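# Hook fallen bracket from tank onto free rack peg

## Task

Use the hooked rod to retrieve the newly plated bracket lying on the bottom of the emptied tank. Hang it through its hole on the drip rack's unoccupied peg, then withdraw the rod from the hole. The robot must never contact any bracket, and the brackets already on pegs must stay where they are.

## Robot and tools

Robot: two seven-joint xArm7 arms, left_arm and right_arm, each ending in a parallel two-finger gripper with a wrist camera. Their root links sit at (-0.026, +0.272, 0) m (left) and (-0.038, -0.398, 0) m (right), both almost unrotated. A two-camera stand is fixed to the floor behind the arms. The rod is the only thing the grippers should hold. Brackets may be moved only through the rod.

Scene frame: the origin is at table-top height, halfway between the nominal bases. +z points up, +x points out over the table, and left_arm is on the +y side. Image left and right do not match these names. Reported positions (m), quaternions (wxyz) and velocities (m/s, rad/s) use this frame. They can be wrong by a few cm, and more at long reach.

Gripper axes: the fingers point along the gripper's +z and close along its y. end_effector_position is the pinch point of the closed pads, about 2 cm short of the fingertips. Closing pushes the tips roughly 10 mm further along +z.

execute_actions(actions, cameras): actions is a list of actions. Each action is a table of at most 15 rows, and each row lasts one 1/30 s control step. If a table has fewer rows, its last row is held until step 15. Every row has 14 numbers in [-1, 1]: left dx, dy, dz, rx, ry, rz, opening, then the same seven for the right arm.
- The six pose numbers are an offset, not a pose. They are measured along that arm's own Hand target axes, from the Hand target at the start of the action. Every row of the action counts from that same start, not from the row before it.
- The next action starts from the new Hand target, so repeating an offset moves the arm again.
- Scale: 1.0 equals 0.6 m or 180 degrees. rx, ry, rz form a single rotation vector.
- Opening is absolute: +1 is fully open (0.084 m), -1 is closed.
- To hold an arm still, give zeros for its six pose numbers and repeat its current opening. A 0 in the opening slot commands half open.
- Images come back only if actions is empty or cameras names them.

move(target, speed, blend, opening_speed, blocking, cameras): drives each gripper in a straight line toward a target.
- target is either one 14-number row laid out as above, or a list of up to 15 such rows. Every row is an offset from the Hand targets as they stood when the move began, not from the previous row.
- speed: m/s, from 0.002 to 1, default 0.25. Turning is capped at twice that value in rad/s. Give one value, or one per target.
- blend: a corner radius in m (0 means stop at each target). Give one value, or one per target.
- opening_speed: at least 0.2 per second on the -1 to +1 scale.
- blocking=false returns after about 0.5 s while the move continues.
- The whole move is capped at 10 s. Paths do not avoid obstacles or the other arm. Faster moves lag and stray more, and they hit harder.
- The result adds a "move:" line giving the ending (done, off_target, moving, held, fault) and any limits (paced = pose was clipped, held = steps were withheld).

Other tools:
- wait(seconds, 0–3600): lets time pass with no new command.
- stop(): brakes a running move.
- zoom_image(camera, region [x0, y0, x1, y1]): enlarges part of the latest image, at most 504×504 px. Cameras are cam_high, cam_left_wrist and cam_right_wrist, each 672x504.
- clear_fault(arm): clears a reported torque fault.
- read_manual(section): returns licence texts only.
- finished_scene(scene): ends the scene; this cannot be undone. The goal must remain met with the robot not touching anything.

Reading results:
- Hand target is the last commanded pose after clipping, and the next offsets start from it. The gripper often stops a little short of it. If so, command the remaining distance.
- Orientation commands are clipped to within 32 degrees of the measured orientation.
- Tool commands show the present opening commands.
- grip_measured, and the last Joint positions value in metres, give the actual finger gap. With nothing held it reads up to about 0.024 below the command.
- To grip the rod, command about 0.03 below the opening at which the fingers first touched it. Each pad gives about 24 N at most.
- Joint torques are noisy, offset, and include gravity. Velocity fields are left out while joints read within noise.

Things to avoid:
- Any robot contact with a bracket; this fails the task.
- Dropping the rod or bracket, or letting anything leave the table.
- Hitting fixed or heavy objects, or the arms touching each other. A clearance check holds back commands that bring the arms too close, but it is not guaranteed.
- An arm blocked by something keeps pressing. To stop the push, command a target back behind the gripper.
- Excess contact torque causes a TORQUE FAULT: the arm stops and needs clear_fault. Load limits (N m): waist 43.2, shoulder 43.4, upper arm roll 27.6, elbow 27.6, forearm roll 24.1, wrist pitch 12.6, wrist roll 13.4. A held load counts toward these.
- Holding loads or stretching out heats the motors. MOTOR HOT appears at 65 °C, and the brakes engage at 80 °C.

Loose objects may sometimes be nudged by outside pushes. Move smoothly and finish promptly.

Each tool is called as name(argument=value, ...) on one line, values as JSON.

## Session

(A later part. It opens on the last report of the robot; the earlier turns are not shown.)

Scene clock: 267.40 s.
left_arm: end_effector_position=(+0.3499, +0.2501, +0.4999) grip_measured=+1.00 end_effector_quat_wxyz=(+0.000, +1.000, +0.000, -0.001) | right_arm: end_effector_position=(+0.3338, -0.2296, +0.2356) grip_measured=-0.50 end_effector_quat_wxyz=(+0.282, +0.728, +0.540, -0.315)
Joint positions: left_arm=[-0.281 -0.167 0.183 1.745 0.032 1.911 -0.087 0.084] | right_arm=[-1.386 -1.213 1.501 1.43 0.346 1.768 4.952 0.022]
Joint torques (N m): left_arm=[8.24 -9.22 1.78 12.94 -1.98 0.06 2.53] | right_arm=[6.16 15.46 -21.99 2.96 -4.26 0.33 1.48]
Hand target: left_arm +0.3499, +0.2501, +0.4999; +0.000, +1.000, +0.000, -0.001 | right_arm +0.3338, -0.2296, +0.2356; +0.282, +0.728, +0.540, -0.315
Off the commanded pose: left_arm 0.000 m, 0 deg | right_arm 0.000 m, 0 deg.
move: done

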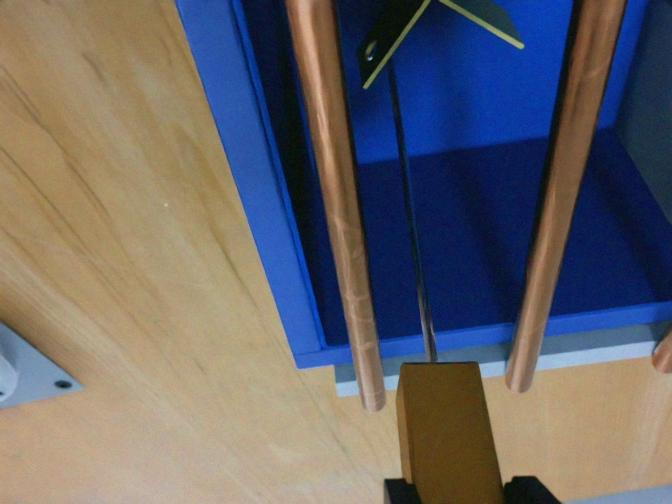

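move(target=[0,0,0,0,0,0,1,0.0033,-0.0082,-0.0023,0,0,0,-0.75], cameras=["cam_right_wrist"], speed=0.04)

zoom_image(camera="cam_right_wrist", region=[330, 10, 420, 100])

Scene clock: 282.13 s.
left_arm: end_effector_position=(+0.3499, +0.2501, +0.4999) grip_measured=+1.00 end_effector_quat_wxyz=(+0.000, +1.000, +0.000, -0.001) | right_arm: end_effector_position=(+0.3297, -0.2261, +0.2346) grip_measured=-0.50 end_effector_quat_wxyz=(+0.282, +0.728, +0.540, -0.315)
Joint positions: left_arm=[-0.281 -0.167 0.183 1.745 0.032 1.911 -0.087 0.084] | right_arm=[-1.374 -1.215 1.501 1.427 0.349 1.775 4.958 0.022]
Joint torques (N m): left_arm=[8.84 -9.37 2.09 13 -1.61 -0.06 2.4] | right_arm=[6.33 15.19 -22.14 3.03 0.69 0.32 1.47]
Hand target: left_arm +0.3499, +0.2501, +0.4999; +0.000, +1.000, +0.000, -0.001 | right_arm +0.3297, -0.2261, +0.2346; +0.282, +0.728, +0.540, -0.315
Off the commanded pose: left_arm 0.000 m, 0 deg | right_arm 0.000 m, 0 deg.
move: done

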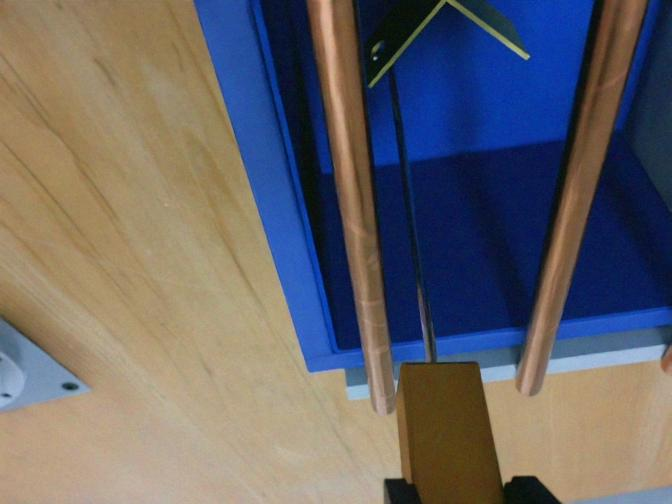

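Scaled by 5.600 from the camera's image (finer frame: 960x720).

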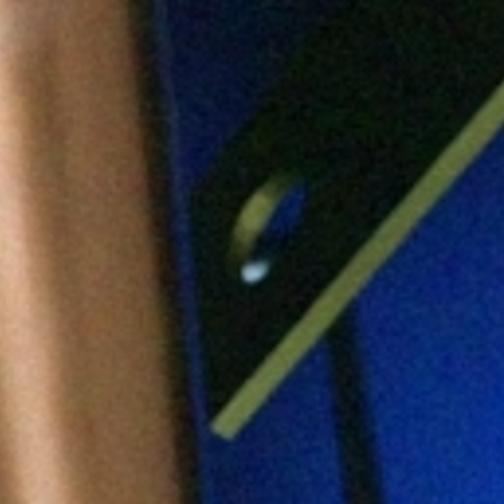

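move(target=[[0,0,0,0,0,0,1,0.0012,0.025,0.001,0,0,0,-0.75],[0,0,0,0,0,0,1,0.0007,0.0377,0.0005,0.1061,-0.0097,0.0891,-0.75]], cameras=["cam_high","cam_right_wrist"], speed=0.05)

zoom_image(camera="cam_right_wrist", region=[310, 0, 430, 110])

Scene clock: 297.90 s.
left_arm: end_effector_position=(+0.3499, +0.2501, +0.4999) grip_measured=+1.00 end_effector_quat_wxyz=(+0.000, +1.000, +0.000, -0.001) | right_arm: end_effector_position=(+0.3515, -0.2319, +0.2357) grip_measured=-0.50 end_effector_quat_wxyz=(+0.207, +0.827, +0.370, -0.369)
Joint positions: left_arm=[-0.281 -0.167 0.183 1.745 0.032 1.911 -0.087 0.084] | right_arm=[-1.765 -1.218 1.573 1.799 0.445 2.126 5.217 0.022]
Joint torques (N m): left_arm=[8.61 -9.68 2.13 12.77 -1.83 0.21 2.39] | right_arm=[-6.6 20.82 -14.97 5.03 0.41 0.74 1.52]
Hand target: left_arm +0.3499, +0.2501, +0.4999; +0.000, +1.000, +0.000, -0.001 | right_arm +0.3515, -0.2319, +0.2357; +0.207, +0.827, +0.370, -0.369
Off the commanded pose: left_arm 0.000 m, 0 deg | right_arm 0.000 m, 0 deg.
move: done

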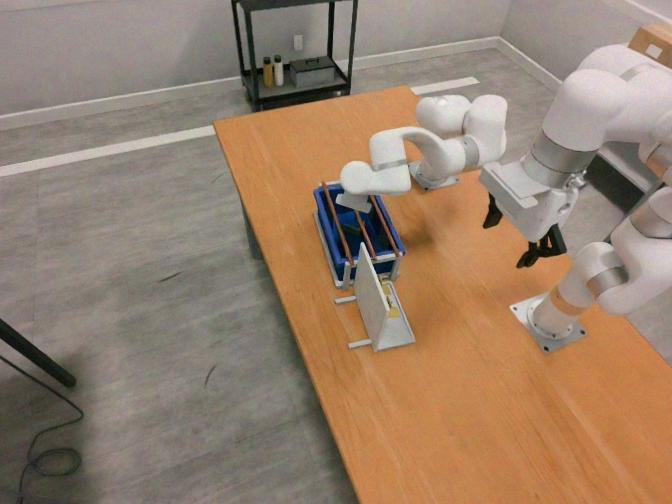

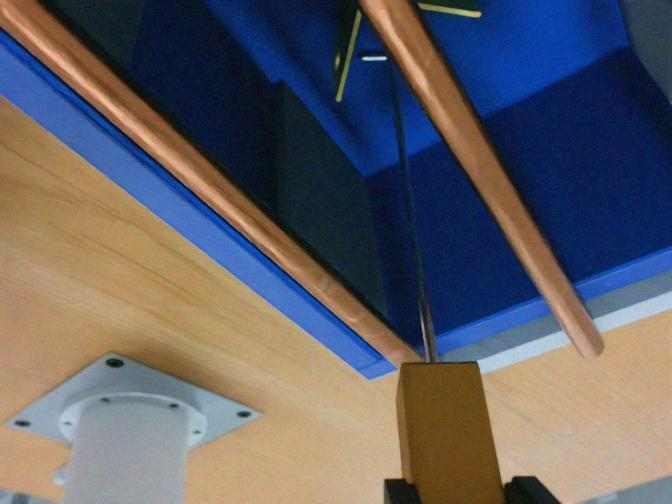

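Scaled by 4.200 from the camera's image (finer frame: 960x720).

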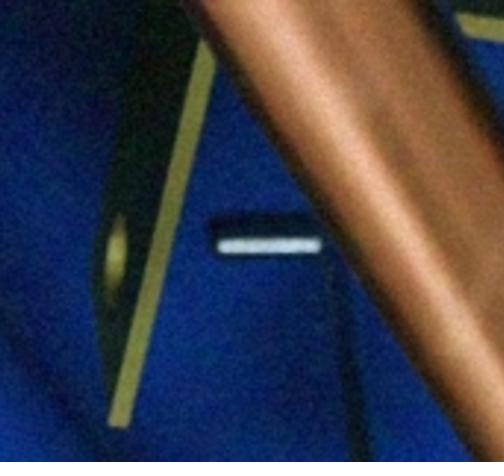

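move(target=[[0,0,0,0,0,0,1,-0.0047,0.0003,-0.0022,0,0,0,-0.75],[0,0,0,0,0,0,1,-0.0062,-0.0287,-0.0035,0,0,0,-0.75]], cameras=["cam_right_wrist"], speed=0.04)

zoom_image(camera="cam_right_wrist", region=[330, 10, 420, 110])

Scene clock: 312.20 s.
left_arm: end_effector_position=(+0.3499, +0.2501, +0.4999) grip_measured=+1.00 end_effector_quat_wxyz=(+0.000, +1.000, +0.000, -0.001) | right_arm: end_effector_position=(+0.3377, -0.2213, +0.2387) grip_measured=-0.50 end_effector_quat_wxyz=(+0.207, +0.827, +0.370, -0.369)
Joint positions: left_arm=[-0.281 -0.167 0.183 1.745 0.032 1.911 -0.087 0.084] | right_arm=[-1.72 -1.213 1.561 1.777 0.446 2.143 5.23 0.022]
Joint torques (N m): left_arm=[9.16 -9.74 2.1 12.75 -1.67 0.06 2.23] | right_arm=[5.9 30.51 -20.36 2.59 0.52 0.72 1.42]
Hand target: left_arm +0.3499, +0.2501, +0.4999; +0.000, +1.000, +0.000, -0.001 | right_arm +0.3376, -0.2213, +0.2387; +0.207, +0.827, +0.370, -0.369
Off the commanded pose: left_arm 0.000 m, 0 deg | right_arm 0.000 m, 0 deg.
move: done

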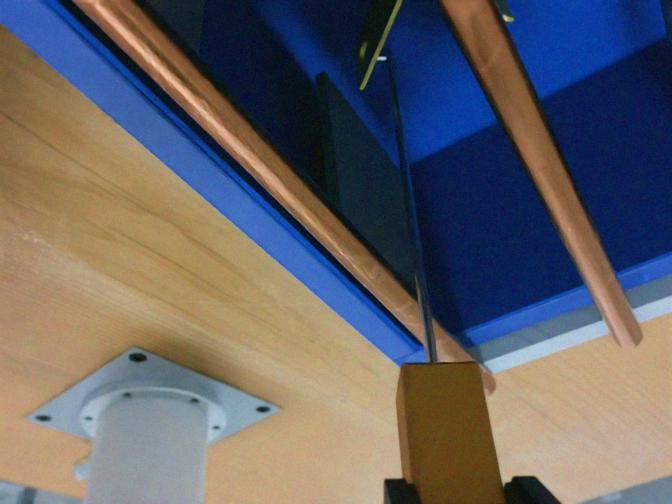

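Scaled by 5.040 from the camera's image (finer frame: 960x720).

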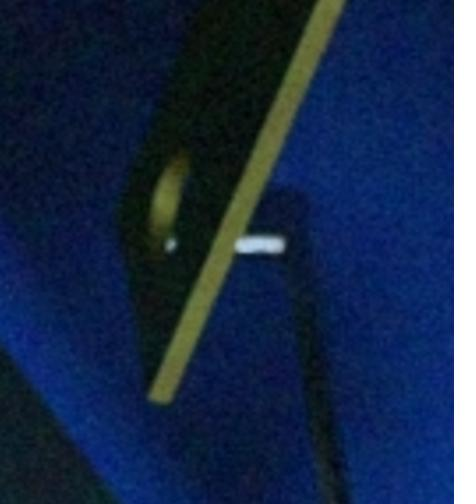

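zoom_image(camera="cam_right_wrist", region=[350, 35, 385, 75])

zoom_image(camera="cam_high", region=[330, 200, 380, 250])

Scaled by 12.600 from the camera's image (finer frame: 960x720).

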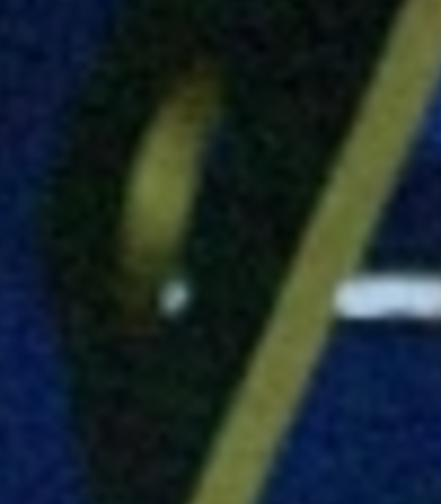

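This scene's latest camera images include none from cam_high. They are from: cam_right_wrist. cam_high's image comes with the result of a call that names it in "cameras".

move(target=[[0,0,0,0,0,0,1,0.0032,0.005,-0.0006,0,0,0,-0.75],[0,0,0,0,0,0,1,0.0023,-0.0133,-0.0015,0,0,0,-0.75]], cameras=["cam_right_wrist"], speed=0.04)

zoom_image(camera="cam_right_wrist", region=[340, 20, 410, 100])

Scene clock: 344.97 s.
left_arm: end_effector_position=(+0.3499, +0.2501, +0.4999) grip_measured=+1.00 end_effector_quat_wxyz=(+0.000, +1.000, +0.000, -0.001) | right_arm: end_effector_position=(+0.3326, -0.2150, +0.2376) grip_measured=-0.50 end_effector_quat_wxyz=(+0.207, +0.827, +0.370, -0.369)
Joint positions: left_arm=[-0.281 -0.167 0.183 1.745 0.032 1.911 -0.087 0.084] | right_arm=[-1.705 -1.214 1.561 1.775 0.452 2.152 5.242 0.022]
Joint torques (N m): left_arm=[8.69 -9.93 2.33 12.79 -1.69 0.13 2.37] | right_arm=[6.1 30.22 -20.54 2.31 0.59 0.75 1.3]
Hand target: left_arm +0.3499, +0.2501, +0.4999; +0.000, +1.000, +0.000, -0.001 | right_arm +0.3326, -0.2150, +0.2376; +0.207, +0.827, +0.370, -0.369
Off the commanded pose: left_arm 0.000 m, 0 deg | right_arm 0.000 m, 0 deg.
move: done

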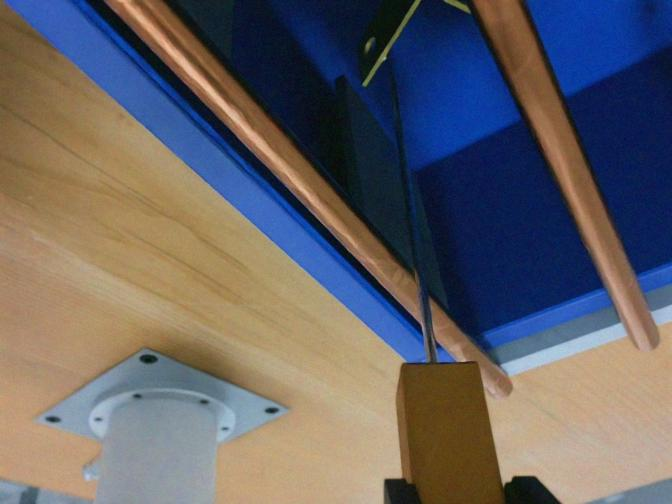

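Scaled by 6.300 from the camera's image (finer frame: 960x720).

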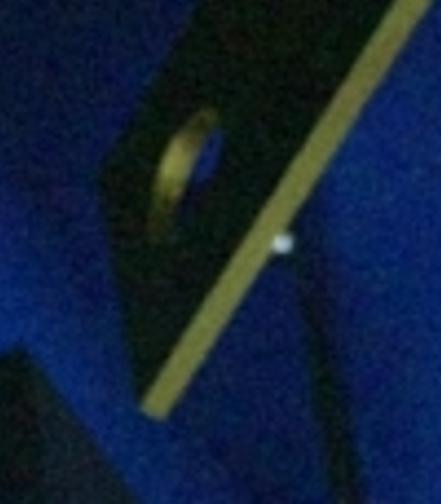

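move(target=[[-0.05,0.35,-0.06,0,0,-0.25,1,0,0,0,0,0,0,-0.75],[-0.1167,0.875,-0.03,0,0,-0.5,1,0,0,0,0,0,0,-0.75]], cameras=["all"], speed=0.25, blend=[0.05,0])

Scene clock: 371.90 s.
left_arm: end_effector_position=(+0.2794, -0.2743, +0.5173) grip_measured=+1.00 end_effector_quat_wxyz=(+0.182, +0.695, +0.694, -0.052) | right_arm: end_effector_position=(+0.3326, -0.2150, +0.2376) grip_measured=-0.50 end_effector_quat_wxyz=(+0.207, +0.827, +0.370, -0.369)
Joint positions: left_arm=[-1.004 0.599 -0.193 2.707 0.139 1.733 -2.662 0.084] | right_arm=[-1.705 -1.214 1.561 1.775 0.452 2.152 5.242 0.022]
Joint torques (N m): left_arm=[8.55 -29.2 1.51 10.95 -3.65 -5.18 -2.17] | right_arm=[5.98 30.19 -20.44 2.35 0.7 0.35 1.25]
Hand target: left_arm +0.2797, -0.2749, +0.5180; +0.000, +0.707, +0.707, -0.001 | right_arm +0.3326, -0.2150, +0.2376; +0.207, +0.827, +0.370, -0.369
Off the commanded pose: left_arm 0.001 m, 22 deg | right_arm 0.000 m, 0 deg.
elbow stopped short (left arm): the move would have taken joint 4 (elbow) straighter than the controller allows.
move: off_target (left_arm)

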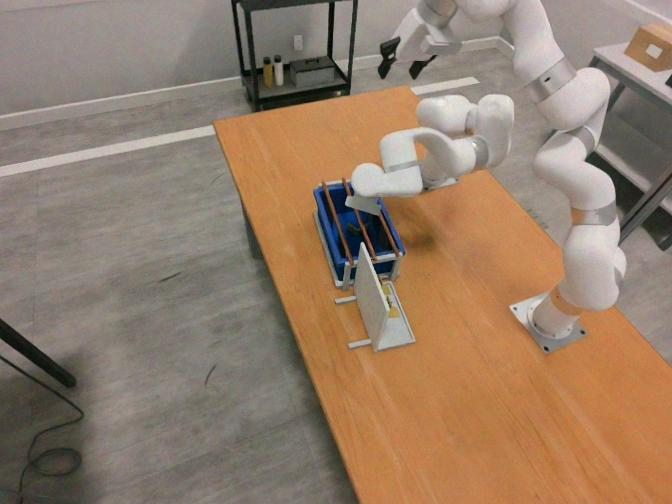

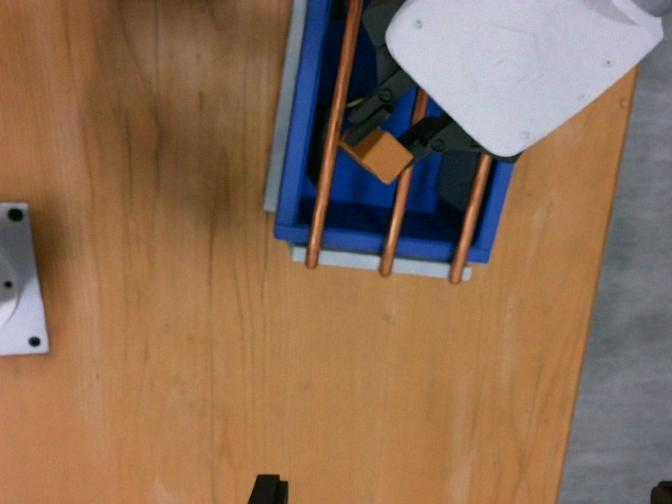

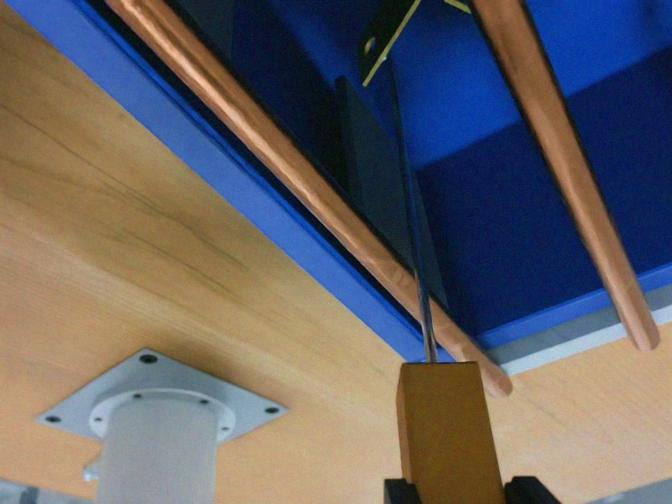

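zoom_image(camera="cam_left_wrist", region=[300, 60, 440, 200])

Scaled by 3.600 from the camera's image (finer frame: 960x720).

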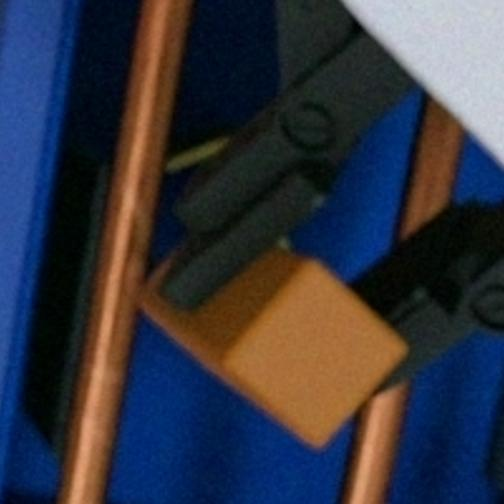

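move(target=[[0.875,0.117,0.03,0,0,0.5,1,0.0012,0.0217,0.001,0,0,0,-0.75]], speed=0.25)

move(target=[0,0,0,0,0,0,1,0.0261,-0.0024,0.022,0,0,0,-0.75], cameras=["cam_right_wrist"], speed=0.03)

zoom_image(camera="cam_right_wrist", region=[330, 20, 410, 100])

Scene clock: 392.00 s.
left_arm: end_effector_position=(+0.3059, -0.0791, +0.5108) grip_measured=+1.00 end_effector_quat_wxyz=(+0.116, +0.876, +0.468, -0.035) | right_arm: end_effector_position=(+0.3368, -0.2185, +0.2376) grip_measured=-0.50 end_effector_quat_wxyz=(+0.207, +0.827, +0.370, -0.369)
Joint positions: left_arm=[-0.566 0.018 -0.176 1.908 -0.14 1.692 -1.751 0.084] | right_arm=[-1.719 -1.214 1.563 1.782 0.449 2.147 5.236 0.022]
Joint torques (N m): left_arm=[-9.1 -15.67 -2.24 13.51 3.41 -0.97 -2.11] | right_arm=[-6.21 20.14 -15 5.12 -6.02 -1.69 -1.12]
Hand target: left_arm +0.3059, -0.0791, +0.5108; +0.116, +0.876, +0.468, -0.035 (not the last commanded pose) | right_arm +0.3368, -0.2185, +0.2376; +0.207, +0.827, +0.370, -0.369 (not the last commanded pose)
Off the commanded pose: left_arm 0.332 m, 58 deg | right_arm 0.008 m, 0 deg.
move: held (left_arm; a check stopped the path), off_target (right_arm; braked when a check withheld steps of left_arm); limits=held
pose unreachable (left arm): on one or more control steps of this call, first in action 0 (counted from 0), this arm could not follow its commanded pose, so it was not sent that pose on those steps. It may still have moved: this result reports where it is.
cause: moving toward the commanded pose would bring a part of the arm too close to another arm (this arm's gripper and a part of the right arm just beyond its joint 5 (forearm roll), 14 mm apart when this arm was first held).

Scene clock: 392.97 s.
left_arm: end_effector_position=(+0.3059, -0.0791, +0.5108) grip_measured=+1.00 end_effector_quat_wxyz=(+0.116, +0.876, +0.468, -0.035) | right_arm: end_effector_position=(+0.3368, -0.2185, +0.2171) grip_measured=-0.50 end_effector_quat_wxyz=(+0.207, +0.827, +0.370, -0.369)
Joint positions: left_arm=[-0.566 0.018 -0.176 1.908 -0.14 1.692 -1.751 0.084] | right_arm=[-1.706 -1.239 1.579 1.745 0.477 2.114 5.249 0.022]
Joint torques (N m): left_arm=[-8.75 -15.61 -2.45 13.86 3.75 -0.27 -2.32] | right_arm=[5.91 15.65 -8.2 0.5 6.81 -3.05 1.49]
Hand target: left_arm +0.3059, -0.0791, +0.5108; +0.116, +0.876, +0.468, -0.035 | right_arm +0.3368, -0.2185, +0.2171; +0.207, +0.827, +0.370, -0.369
Off the commanded pose: left_arm 0.000 m, 0 deg | right_arm 0.000 m, 0 deg.
move: done

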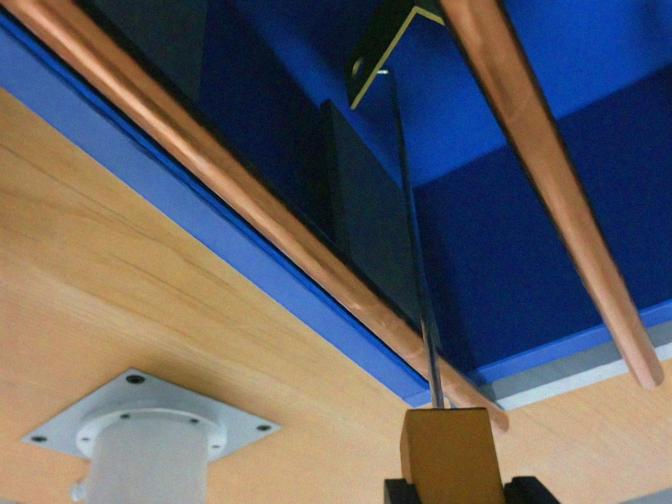

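Scaled by 6.300 from the camera's image (finer frame: 960x720).

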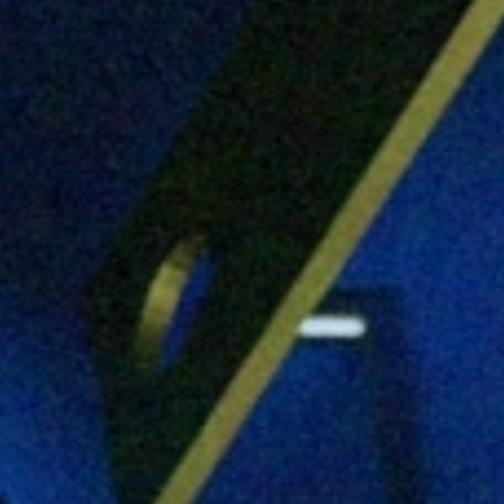

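move(target=[[-0.037,0.0227,-0.13,0,0,0,1,0,0,0,0,0,0,-0.75],[0.411,-0.2155,-0.18,0,0,0,1,0,0,0,0,0,0,-0.75]], speed=0.25, blend=[0.03,0])

move(target=[0,0,0,0,0,0,1,-0.0062,0.006,-0.0308,0,0,0,-0.75], cameras=["cam_right_wrist"], speed=0.05)

zoom_image(camera="cam_right_wrist", region=[330, 20, 410, 110])

Scene clock: 416.23 s.
left_arm: end_effector_position=(+0.3318, +0.2155, +0.5521) grip_measured=+1.00 end_effector_quat_wxyz=(+0.116, +0.876, +0.468, -0.035) | right_arm: end_effector_position=(+0.3368, -0.2185, +0.2171) grip_measured=-0.50 end_effector_quat_wxyz=(+0.207, +0.827, +0.370, -0.369)
Joint positions: left_arm=[-0.195 -0.173 0.177 1.878 -0.225 1.986 -1.096 0.084] | right_arm=[-1.706 -1.239 1.579 1.745 0.477 2.114 5.249 0.022]
Joint torques (N m): left_arm=[8.67 -7.8 2.04 11.16 -1.93 -0.04 2.44] | right_arm=[5.65 15.62 -7.98 0.77 6.73 -3.1 1.55]
Hand target: left_arm +0.3319, +0.2155, +0.5521; +0.116, +0.876, +0.468, -0.035 | right_arm +0.3368, -0.2185, +0.2171; +0.207, +0.827, +0.370, -0.369
Off the commanded pose: left_arm 0.000 m, 0 deg | right_arm 0.000 m, 0 deg.
move: done

Scene clock: 417.07 s.
left_arm: end_effector_position=(+0.3319, +0.2155, +0.5521) grip_measured=+1.00 end_effector_quat_wxyz=(+0.116, +0.876, +0.468, -0.035) | right_arm: end_effector_position=(+0.3463, -0.2112, +0.2320) grip_measured=-0.50 end_effector_quat_wxyz=(+0.207, +0.827, +0.370, -0.369)
Joint positions: left_arm=[-0.195 -0.173 0.177 1.878 -0.225 1.986 -1.096 0.084] | right_arm=[-1.764 -1.224 1.585 1.848 0.469 2.165 5.259 0.022]
Joint torques (N m): left_arm=[8.72 -7.39 2.41 12.2 -2 0 2.36] | right_arm=[-6.12 31.48 -14.57 5.12 -6.11 0.64 1.43]
Hand target: left_arm +0.3319, +0.2155, +0.5521; +0.116, +0.876, +0.468, -0.035 | right_arm +0.3463, -0.2112, +0.2320; +0.207, +0.827, +0.370, -0.369
Off the commanded pose: left_arm 0.000 m, 0 deg | right_arm 0.000 m, 0 deg.
move: done

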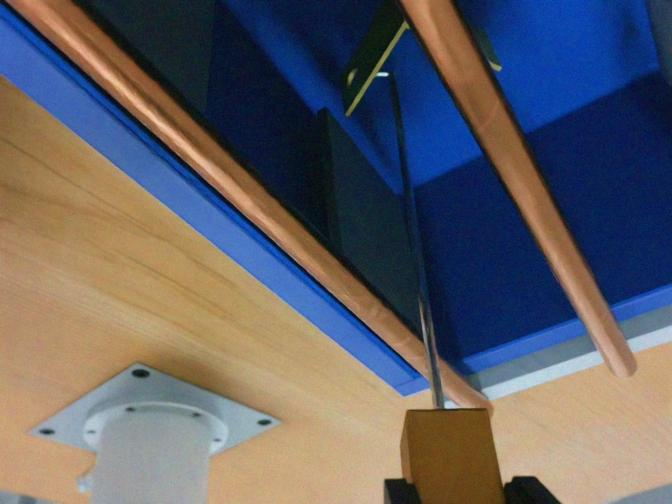

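Scaled by 5.600 from the camera's image (finer frame: 960x720).

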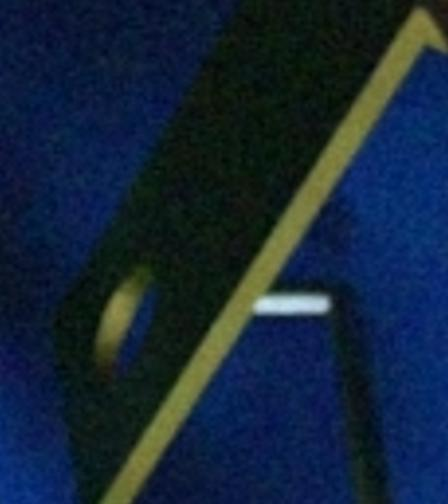

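move(target=[[0,0,0,0,0,0,1,-0.0032,0,0.0038,0,0,0,-0.75],[0,0,0,0,0,0,1,-0.0043,-0.0225,0.0028,0,0,0,-0.75]], cameras=["cam_right_wrist"], speed=0.04)

zoom_image(camera="cam_right_wrist", region=[330, 20, 410, 110])

Scene clock: 427.93 s.
left_arm: end_effector_position=(+0.3319, +0.2155, +0.5521) grip_measured=+1.00 end_effector_quat_wxyz=(+0.116, +0.876, +0.468, -0.035) | right_arm: end_effector_position=(+0.3341, -0.2048, +0.2320) grip_measured=-0.50 end_effector_quat_wxyz=(+0.207, +0.827, +0.370, -0.369)
Joint positions: left_arm=[-0.195 -0.173 0.177 1.878 -0.225 1.986 -1.096 0.084] | right_arm=[-1.72 -1.221 1.576 1.813 0.471 2.168 5.267 0.022]
Joint torques (N m): left_arm=[8.84 -7.46 2.29 11.94 -1.96 -0.06 2.29] | right_arm=[5.97 30.78 -20.24 2.23 0.63 0.75 1.45]
Hand target: left_arm +0.3319, +0.2155, +0.5521; +0.116, +0.876, +0.468, -0.035 | right_arm +0.3340, -0.2048, +0.2320; +0.207, +0.827, +0.370, -0.369
Off the commanded pose: left_arm 0.000 m, 0 deg | right_arm 0.000 m, 0 deg.
move: done

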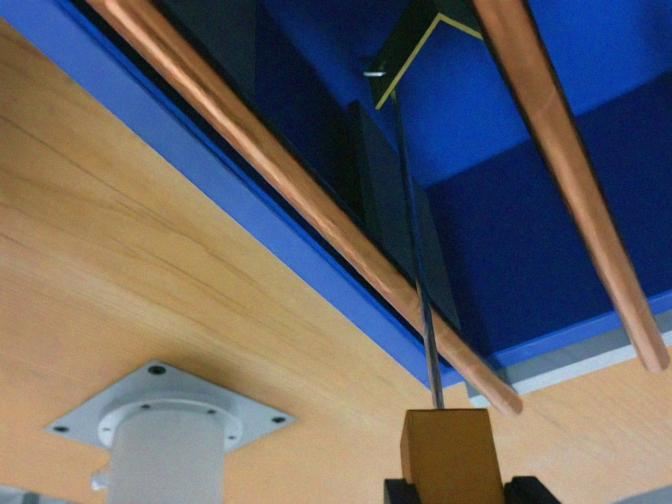

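Scaled by 5.600 from the camera's image (finer frame: 960x720).

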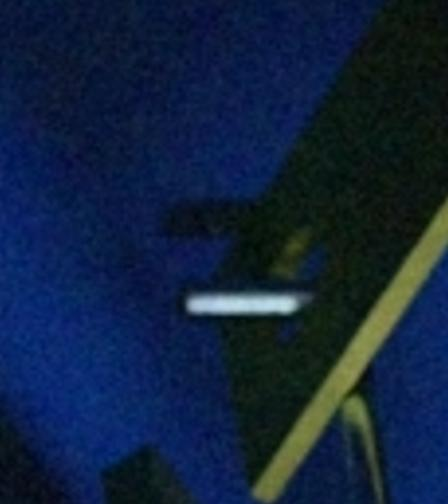

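move(target=[[0,0,0,0,0,0,1,-0.0065,0.0582,-0.0052,0.0357,0,-0.0426,-0.75],[0,0,0,0,0,0,1,-0.063,0.0762,-0.066,0.0357,0,-0.0426,-0.75]], cameras=["cam_high","cam_right_wrist"], speed=0.05)

zoom_image(camera="cam_right_wrist", region=[300, 0, 460, 140])

Scene clock: 440.90 s.
left_arm: end_effector_position=(+0.3319, +0.2155, +0.5521) grip_measured=+1.00 end_effector_quat_wxyz=(+0.116, +0.876, +0.468, -0.035) | right_arm: end_effector_position=(+0.3699, -0.2270, +0.2895) grip_measured=-0.50 end_effector_quat_wxyz=(+0.135, +0.811, +0.403, -0.402)
Joint positions: left_arm=[-0.195 -0.173 0.177 1.878 -0.225 1.986 -1.096 0.084] | right_arm=[-2.038 -1.126 1.664 2.185 0.427 2.376 5.134 0.022]
Joint torques (N m): left_arm=[8.35 -7.95 2.09 11.79 -1.75 -0.07 2.23] | right_arm=[-6.58 34.39 -10.98 5.43 -5.44 0.84 0.66]
Hand target: left_arm +0.3319, +0.2155, +0.5521; +0.116, +0.876, +0.468, -0.035 | right_arm +0.3699, -0.2270, +0.2895; +0.135, +0.811, +0.403, -0.402
Off the commanded pose: left_arm 0.000 m, 0 deg | right_arm 0.000 m, 0 deg.
move: done

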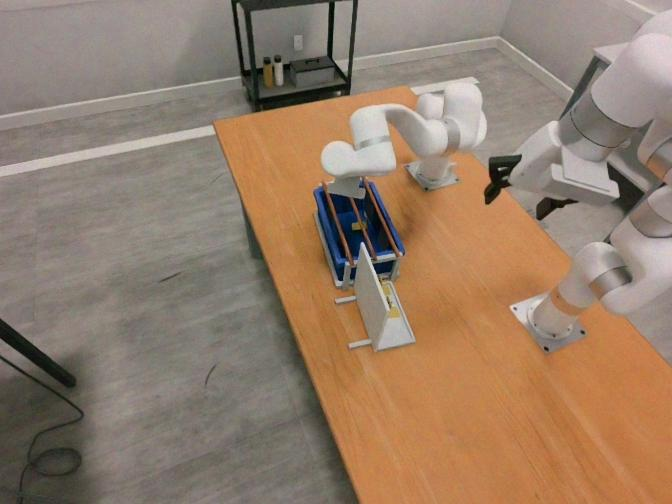

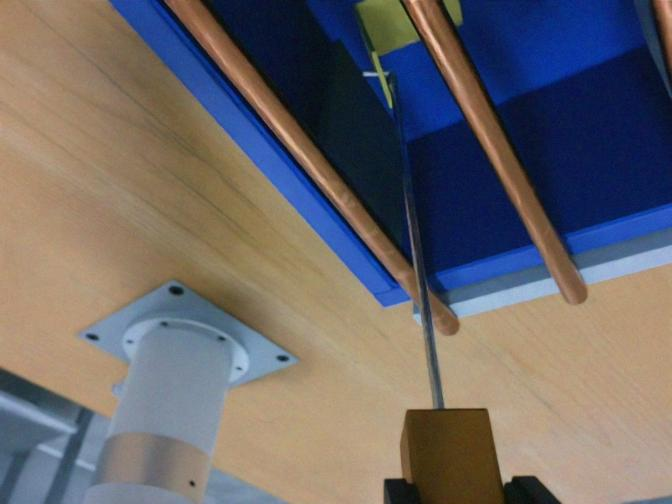

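Scaled by 3.150 from the camera's image (finer frame: 960x720).

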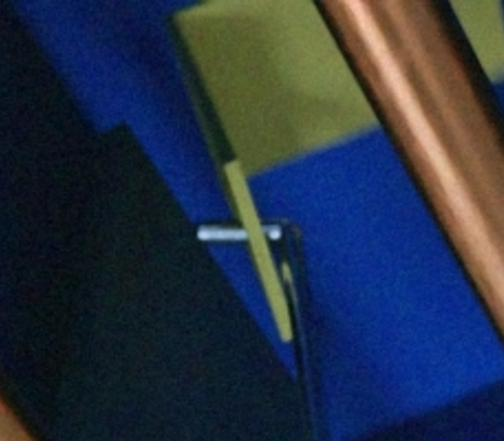

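move(target=[[0,0,0,0,0,0,1,0.012,-0.0375,-0.0082,-0.2582,-0.0354,-0.2167,-0.75],[0,0,0,0,0,0,1,-0.0025,-0.0675,0.0142,-0.5163,-0.0708,-0.4335,-0.75]], cameras=["cam_high","cam_right_wrist"], speed=0.16, blend=[0.01,0])

zoom_image(camera="cam_right_wrist", region=[300, 0, 480, 140])

Scene clock: 466.20 s.
left_arm: end_effector_position=(+0.3319, +0.2155, +0.5521) grip_measured=+1.00 end_effector_quat_wxyz=(+0.116, +0.876, +0.468, -0.035) | right_arm: end_effector_position=(+0.3339, -0.2066, +0.2894) grip_measured=-0.50 end_effector_quat_wxyz=(+0.418, +0.041, +0.904, -0.076)
Joint positions: left_arm=[-0.195 -0.173 0.177 1.878 -0.225 1.986 -1.096 0.084] | right_arm=[-0.262 -0.898 0.906 0.457 0.059 0.458 3.846 0.022]
Joint torques (N m): left_arm=[8.36 -8.44 1.62 11.55 -1.41 0.08 1.58] | right_arm=[6.65 6.25 -12.65 9.11 1.71 -4.1 -1.77]
Hand target: left_arm +0.3319, +0.2155, +0.5521; +0.116, +0.876, +0.468, -0.035 | right_arm +0.3339, -0.2066, +0.2894; +0.418, +0.041, +0.904, -0.076
Off the commanded pose: left_arm 0.000 m, 0 deg | right_arm 0.000 m, 0 deg.
move: done

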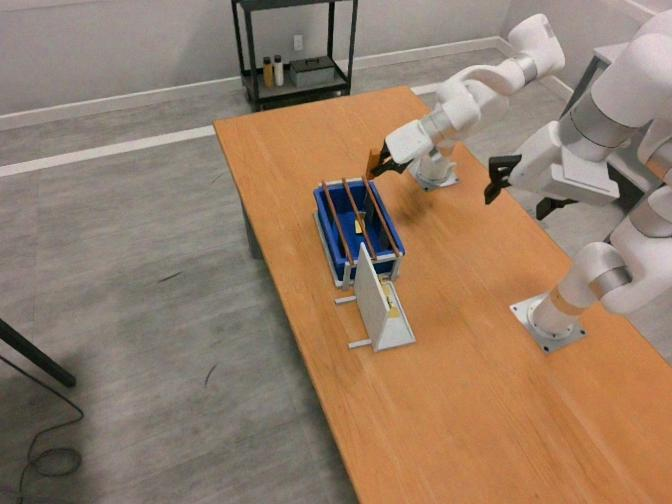

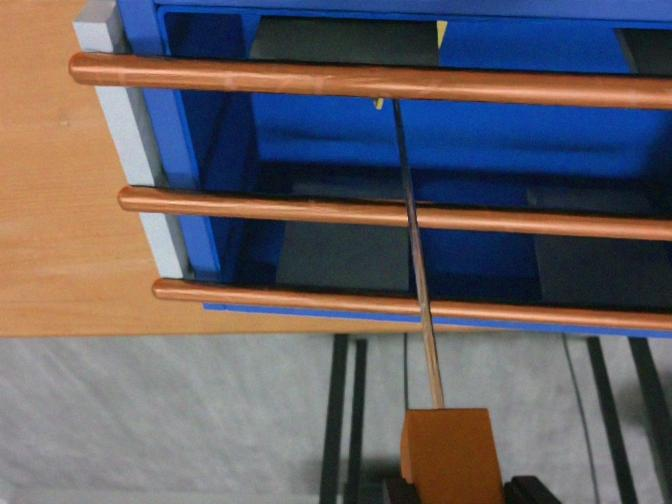

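Scaled by 2.800 from the camera's image (finer frame: 960x720).

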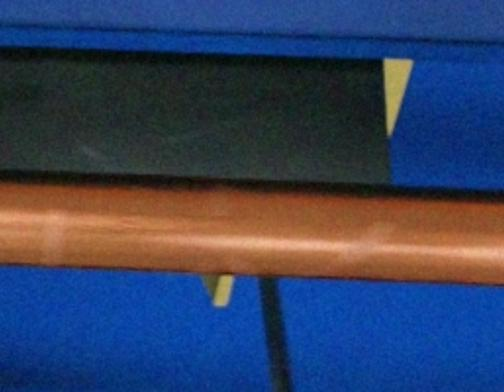

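move(target=[[0,0,0,0,0,0,1,-0.0032,0.0007,0.0037,0,0,0,-0.75],[0,0,0,0,0,0,1,-0.2127,-0.028,-0.1722,0,0,0,-0.75]], cameras=["cam_high","cam_right_wrist"], speed=0.08)

Scene clock: 478.47 s.
left_arm: end_effector_position=(+0.3319, +0.2155, +0.5521) grip_measured=+1.00 end_effector_quat_wxyz=(+0.116, +0.876, +0.468, -0.035) | right_arm: end_effector_position=(+0.3368, -0.2067, +0.4544) grip_measured=-0.50 end_effector_quat_wxyz=(+0.418, +0.041, +0.904, -0.076)
Joint positions: left_arm=[-0.195 -0.173 0.177 1.878 -0.225 1.986 -1.096 0.084] | right_arm=[-0.267 -0.867 0.673 0.868 0.013 0.848 3.654 0.022]
Joint torques (N m): left_arm=[8.31 -9.09 1.43 11.78 -1.31 0.14 1.06] | right_arm=[-6.4 6.37 -12.13 12.84 -3.34 -1.06 -1.74]
Hand target: left_arm +0.3319, +0.2155, +0.5521; +0.116, +0.876, +0.468, -0.035 | right_arm +0.3368, -0.2067, +0.4544; +0.418, +0.041, +0.904, -0.076
Off the commanded pose: left_arm 0.000 m, 0 deg | right_arm 0.000 m, 0 deg.
move: done

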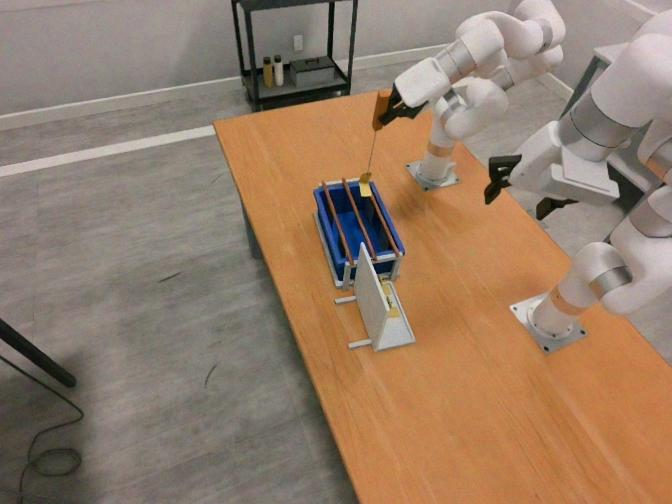

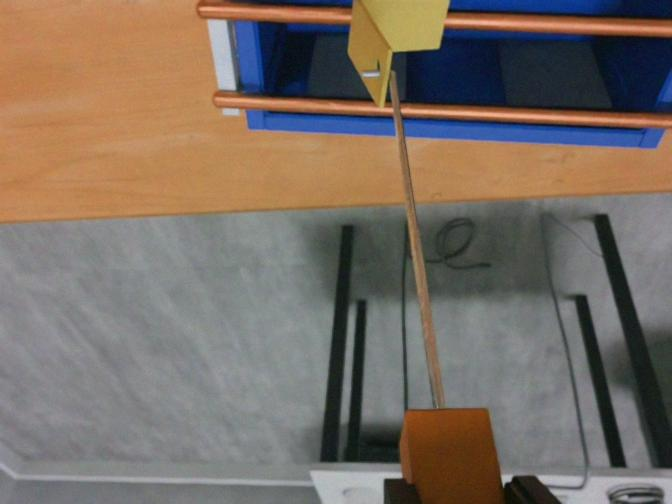

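move(target=[[-0.151,-0.1215,0.5585,-0.2033,0.2638,0.5009,0,-0.034,0.3362,-0.047,-0.3809,-0.0523,-0.3198,-0.75]], cameras=["all"], speed=0.13)

Scene clock: 505.70 s.
left_arm: end_effector_position=(+0.2480, +0.1158, +0.2681) grip_measured=-0.01 end_effector_quat_wxyz=(+0.166, +0.860, -0.178, +0.448) | right_arm: end_effector_position=(+0.3547, -0.0235, +0.4658) grip_measured=-0.50 end_effector_quat_wxyz=(+0.367, -0.557, +0.714, +0.213)
Joint positions: left_arm=[-0.533 -1.493 0.12 -0.146 0.099 0.351 -0.124 0.044] | right_arm=[0.658 -0.29 -0.031 1.133 0.63 0.73 2.131 0.022]
Joint torques (N m): left_arm=[8.68 16.12 -2.78 15.98 -2.02 -0.99 -2] | right_arm=[5.9 -8.92 -2.59 14.85 3.5 -0.96 -1.82]
Hand target: left_arm +0.2480, +0.1158, +0.2681; +0.166, +0.860, -0.178, +0.448 (not the last commanded pose) | right_arm +0.3547, -0.0235, +0.4658; +0.367, -0.557, +0.714, +0.213 (not the last commanded pose)
Off the commanded pose: left_arm 0.042 m, 13 deg | right_arm 0.020 m, 9 deg.
move: held (left_arm; a check stopped the path), off_target (right_arm; braked when a check withheld steps of left_arm); limits=held
pose unreachable (left arm): on one or more control steps of this call, first in action 0 (counted from 0), this arm could not follow its commanded pose, so it was not sent that pose on those steps. It may still have moved: this result reports where it is.
cause: moving toward the commanded pose would bring two parts of the arm too close to each other (joints 2 (shoulder) to 6 (wrist pitch) lie between them).

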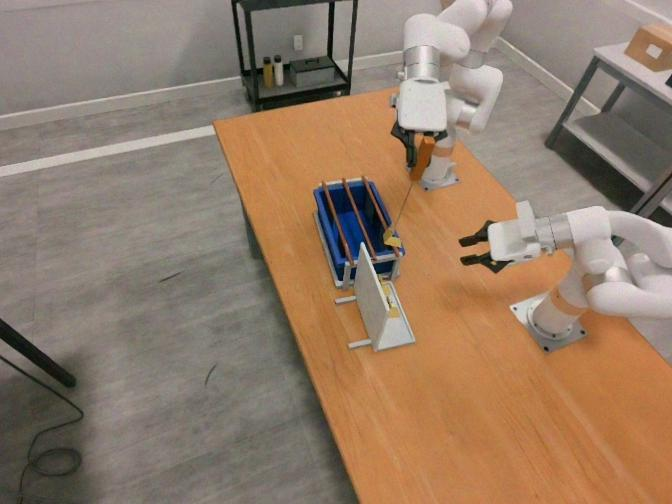

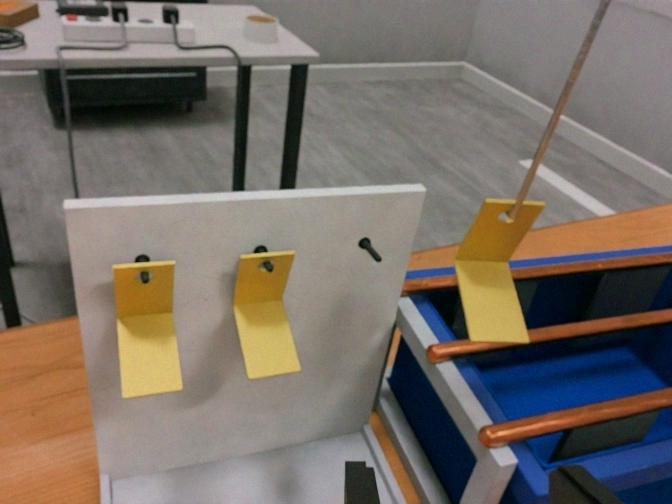

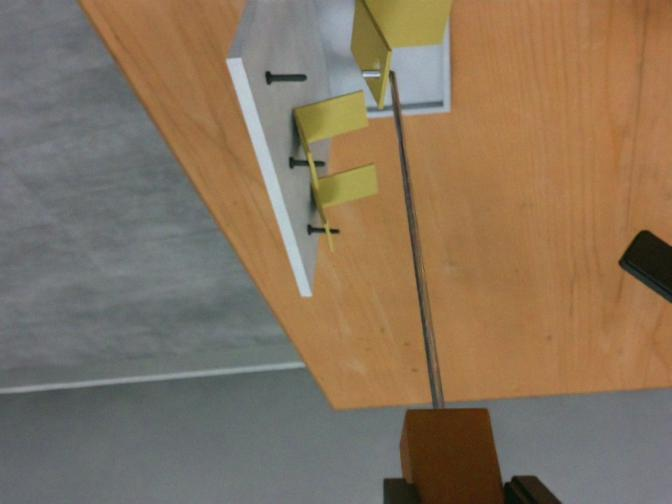

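move(target=[0,0,0,0,0,0,0,0.0155,-0.0027,0.0885,-0.0376,-0.0054,-0.0315,-0.75], cameras=["cam_left_wrist","cam_right_wrist"], speed=0.1)

zoom_image(camera="cam_left_wrist", region=[340, 200, 460, 300])

zoom_image(camera="cam_right_wrist", region=[260, 20, 410, 130])

Scene clock: 529.53 s.
left_arm: end_effector_position=(+0.2480, +0.1158, +0.2681) grip_measured=-0.01 end_effector_quat_wxyz=(+0.166, +0.860, -0.178, +0.448) | right_arm: end_effector_position=(+0.3704, +0.0080, +0.4250) grip_measured=-0.50 end_effector_quat_wxyz=(+0.350, -0.610, +0.668, +0.241)
Joint positions: left_arm=[-0.533 -1.493 0.12 -0.146 0.099 0.351 -0.124 0.044] | right_arm=[0.705 -0.14 -0.084 1.198 0.786 0.769 1.873 0.022]
Joint torques (N m): left_arm=[9 16.51 -2.61 15.79 -1.55 -0.99 -1.9] | right_arm=[6.24 -11.98 -2.58 14.99 3.71 -0.5 -1.82]
Hand target: left_arm +0.2480, +0.1158, +0.2681; +0.166, +0.860, -0.178, +0.448 | right_arm +0.3704, +0.0080, +0.4249; +0.350, -0.610, +0.668, +0.241
Off the commanded pose: left_arm 0.000 m, 0 deg | right_arm 0.000 m, 0 deg.
move: done

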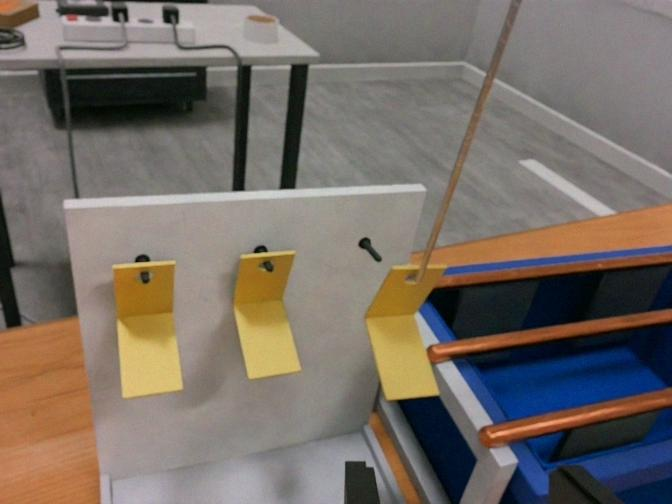

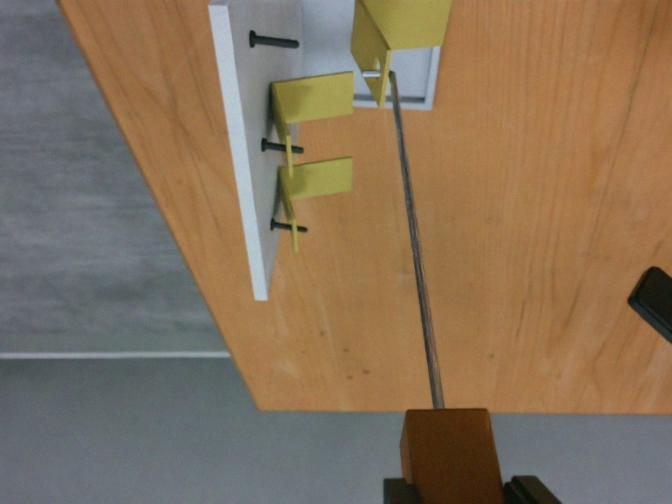

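Scaled by 4.200 from the camera's image (finer frame: 960x720).

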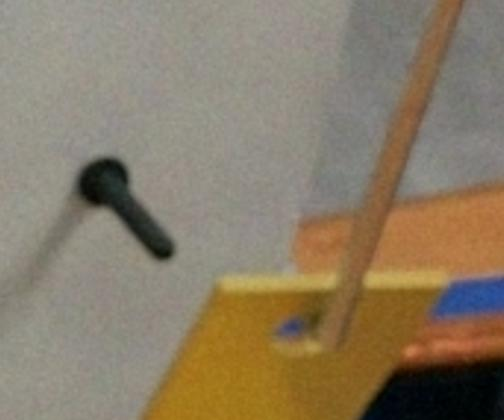

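Scaled by 3.360 from the camera's image (finer frame: 960x720).

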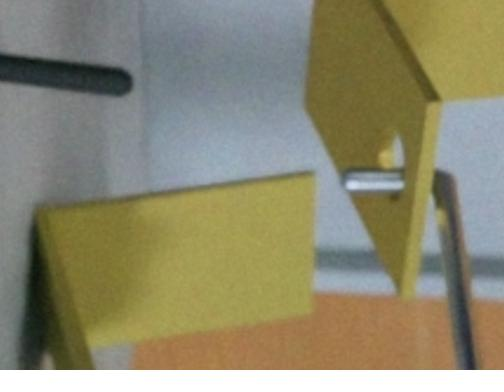

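move(target=[0,0,0,0,0,0,0,0.0205,-0.0437,0.0193,0,0,0,-0.75], cameras=["cam_left_wrist","cam_right_wrist"], speed=0.06)

zoom_image(camera="cam_left_wrist", region=[340, 220, 440, 300])

zoom_image(camera="cam_right_wrist", region=[290, 20, 410, 120])

Scene clock: 542.70 s.
left_arm: end_effector_position=(+0.2480, +0.1158, +0.2681) grip_measured=-0.01 end_effector_quat_wxyz=(+0.166, +0.860, -0.178, +0.448) | right_arm: end_effector_position=(+0.3981, +0.0051, +0.4109) grip_measured=-0.50 end_effector_quat_wxyz=(+0.350, -0.610, +0.668, +0.241)
Joint positions: left_arm=[-0.533 -1.493 0.12 -0.146 0.099 0.351 -0.124 0.044] | right_arm=[0.692 -0.065 -0.113 1.248 0.828 0.783 1.806 0.022]
Joint torques (N m): left_arm=[7.44 16.39 -2.55 16.06 -1.66 -2.22 -1.81] | right_arm=[-6.13 -13.44 -2.79 14.95 3.74 -0.48 -1.84]
Hand target: left_arm +0.2480, +0.1158, +0.2681; +0.166, +0.860, -0.178, +0.448 | right_arm +0.3981, +0.0051, +0.4109; +0.350, -0.610, +0.668, +0.241
Off the commanded pose: left_arm 0.000 m, 0 deg | right_arm 0.000 m, 0 deg.
move: done

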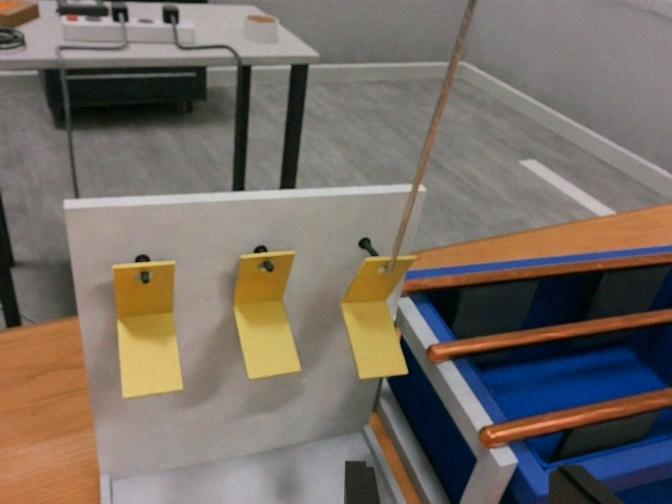

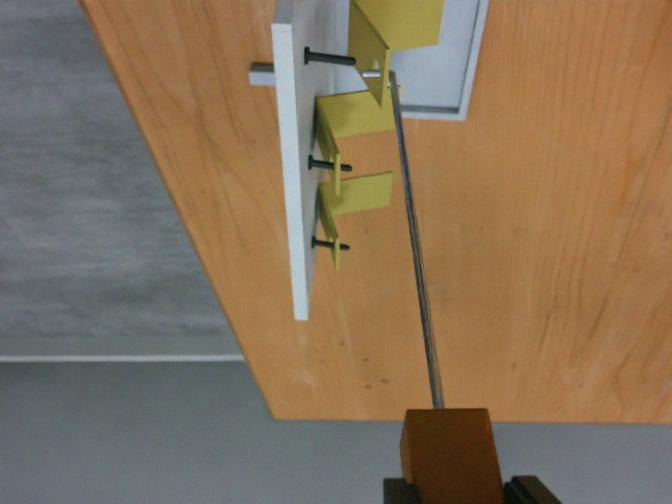

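Scaled by 5.040 from the camera's image (finer frame: 960x720).

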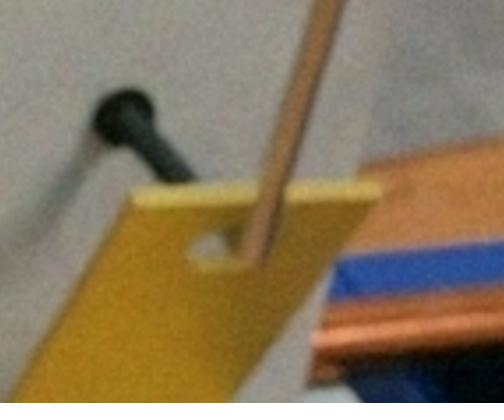

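Scaled by 4.200 from the camera's image (finer frame: 960x720).

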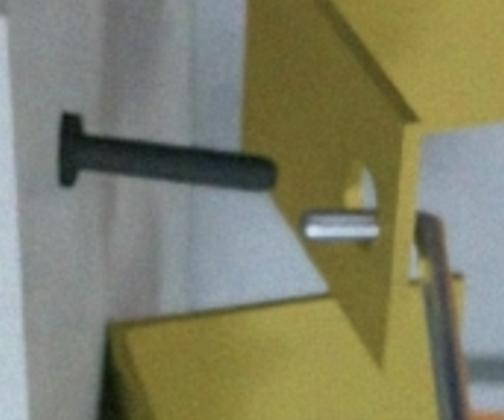

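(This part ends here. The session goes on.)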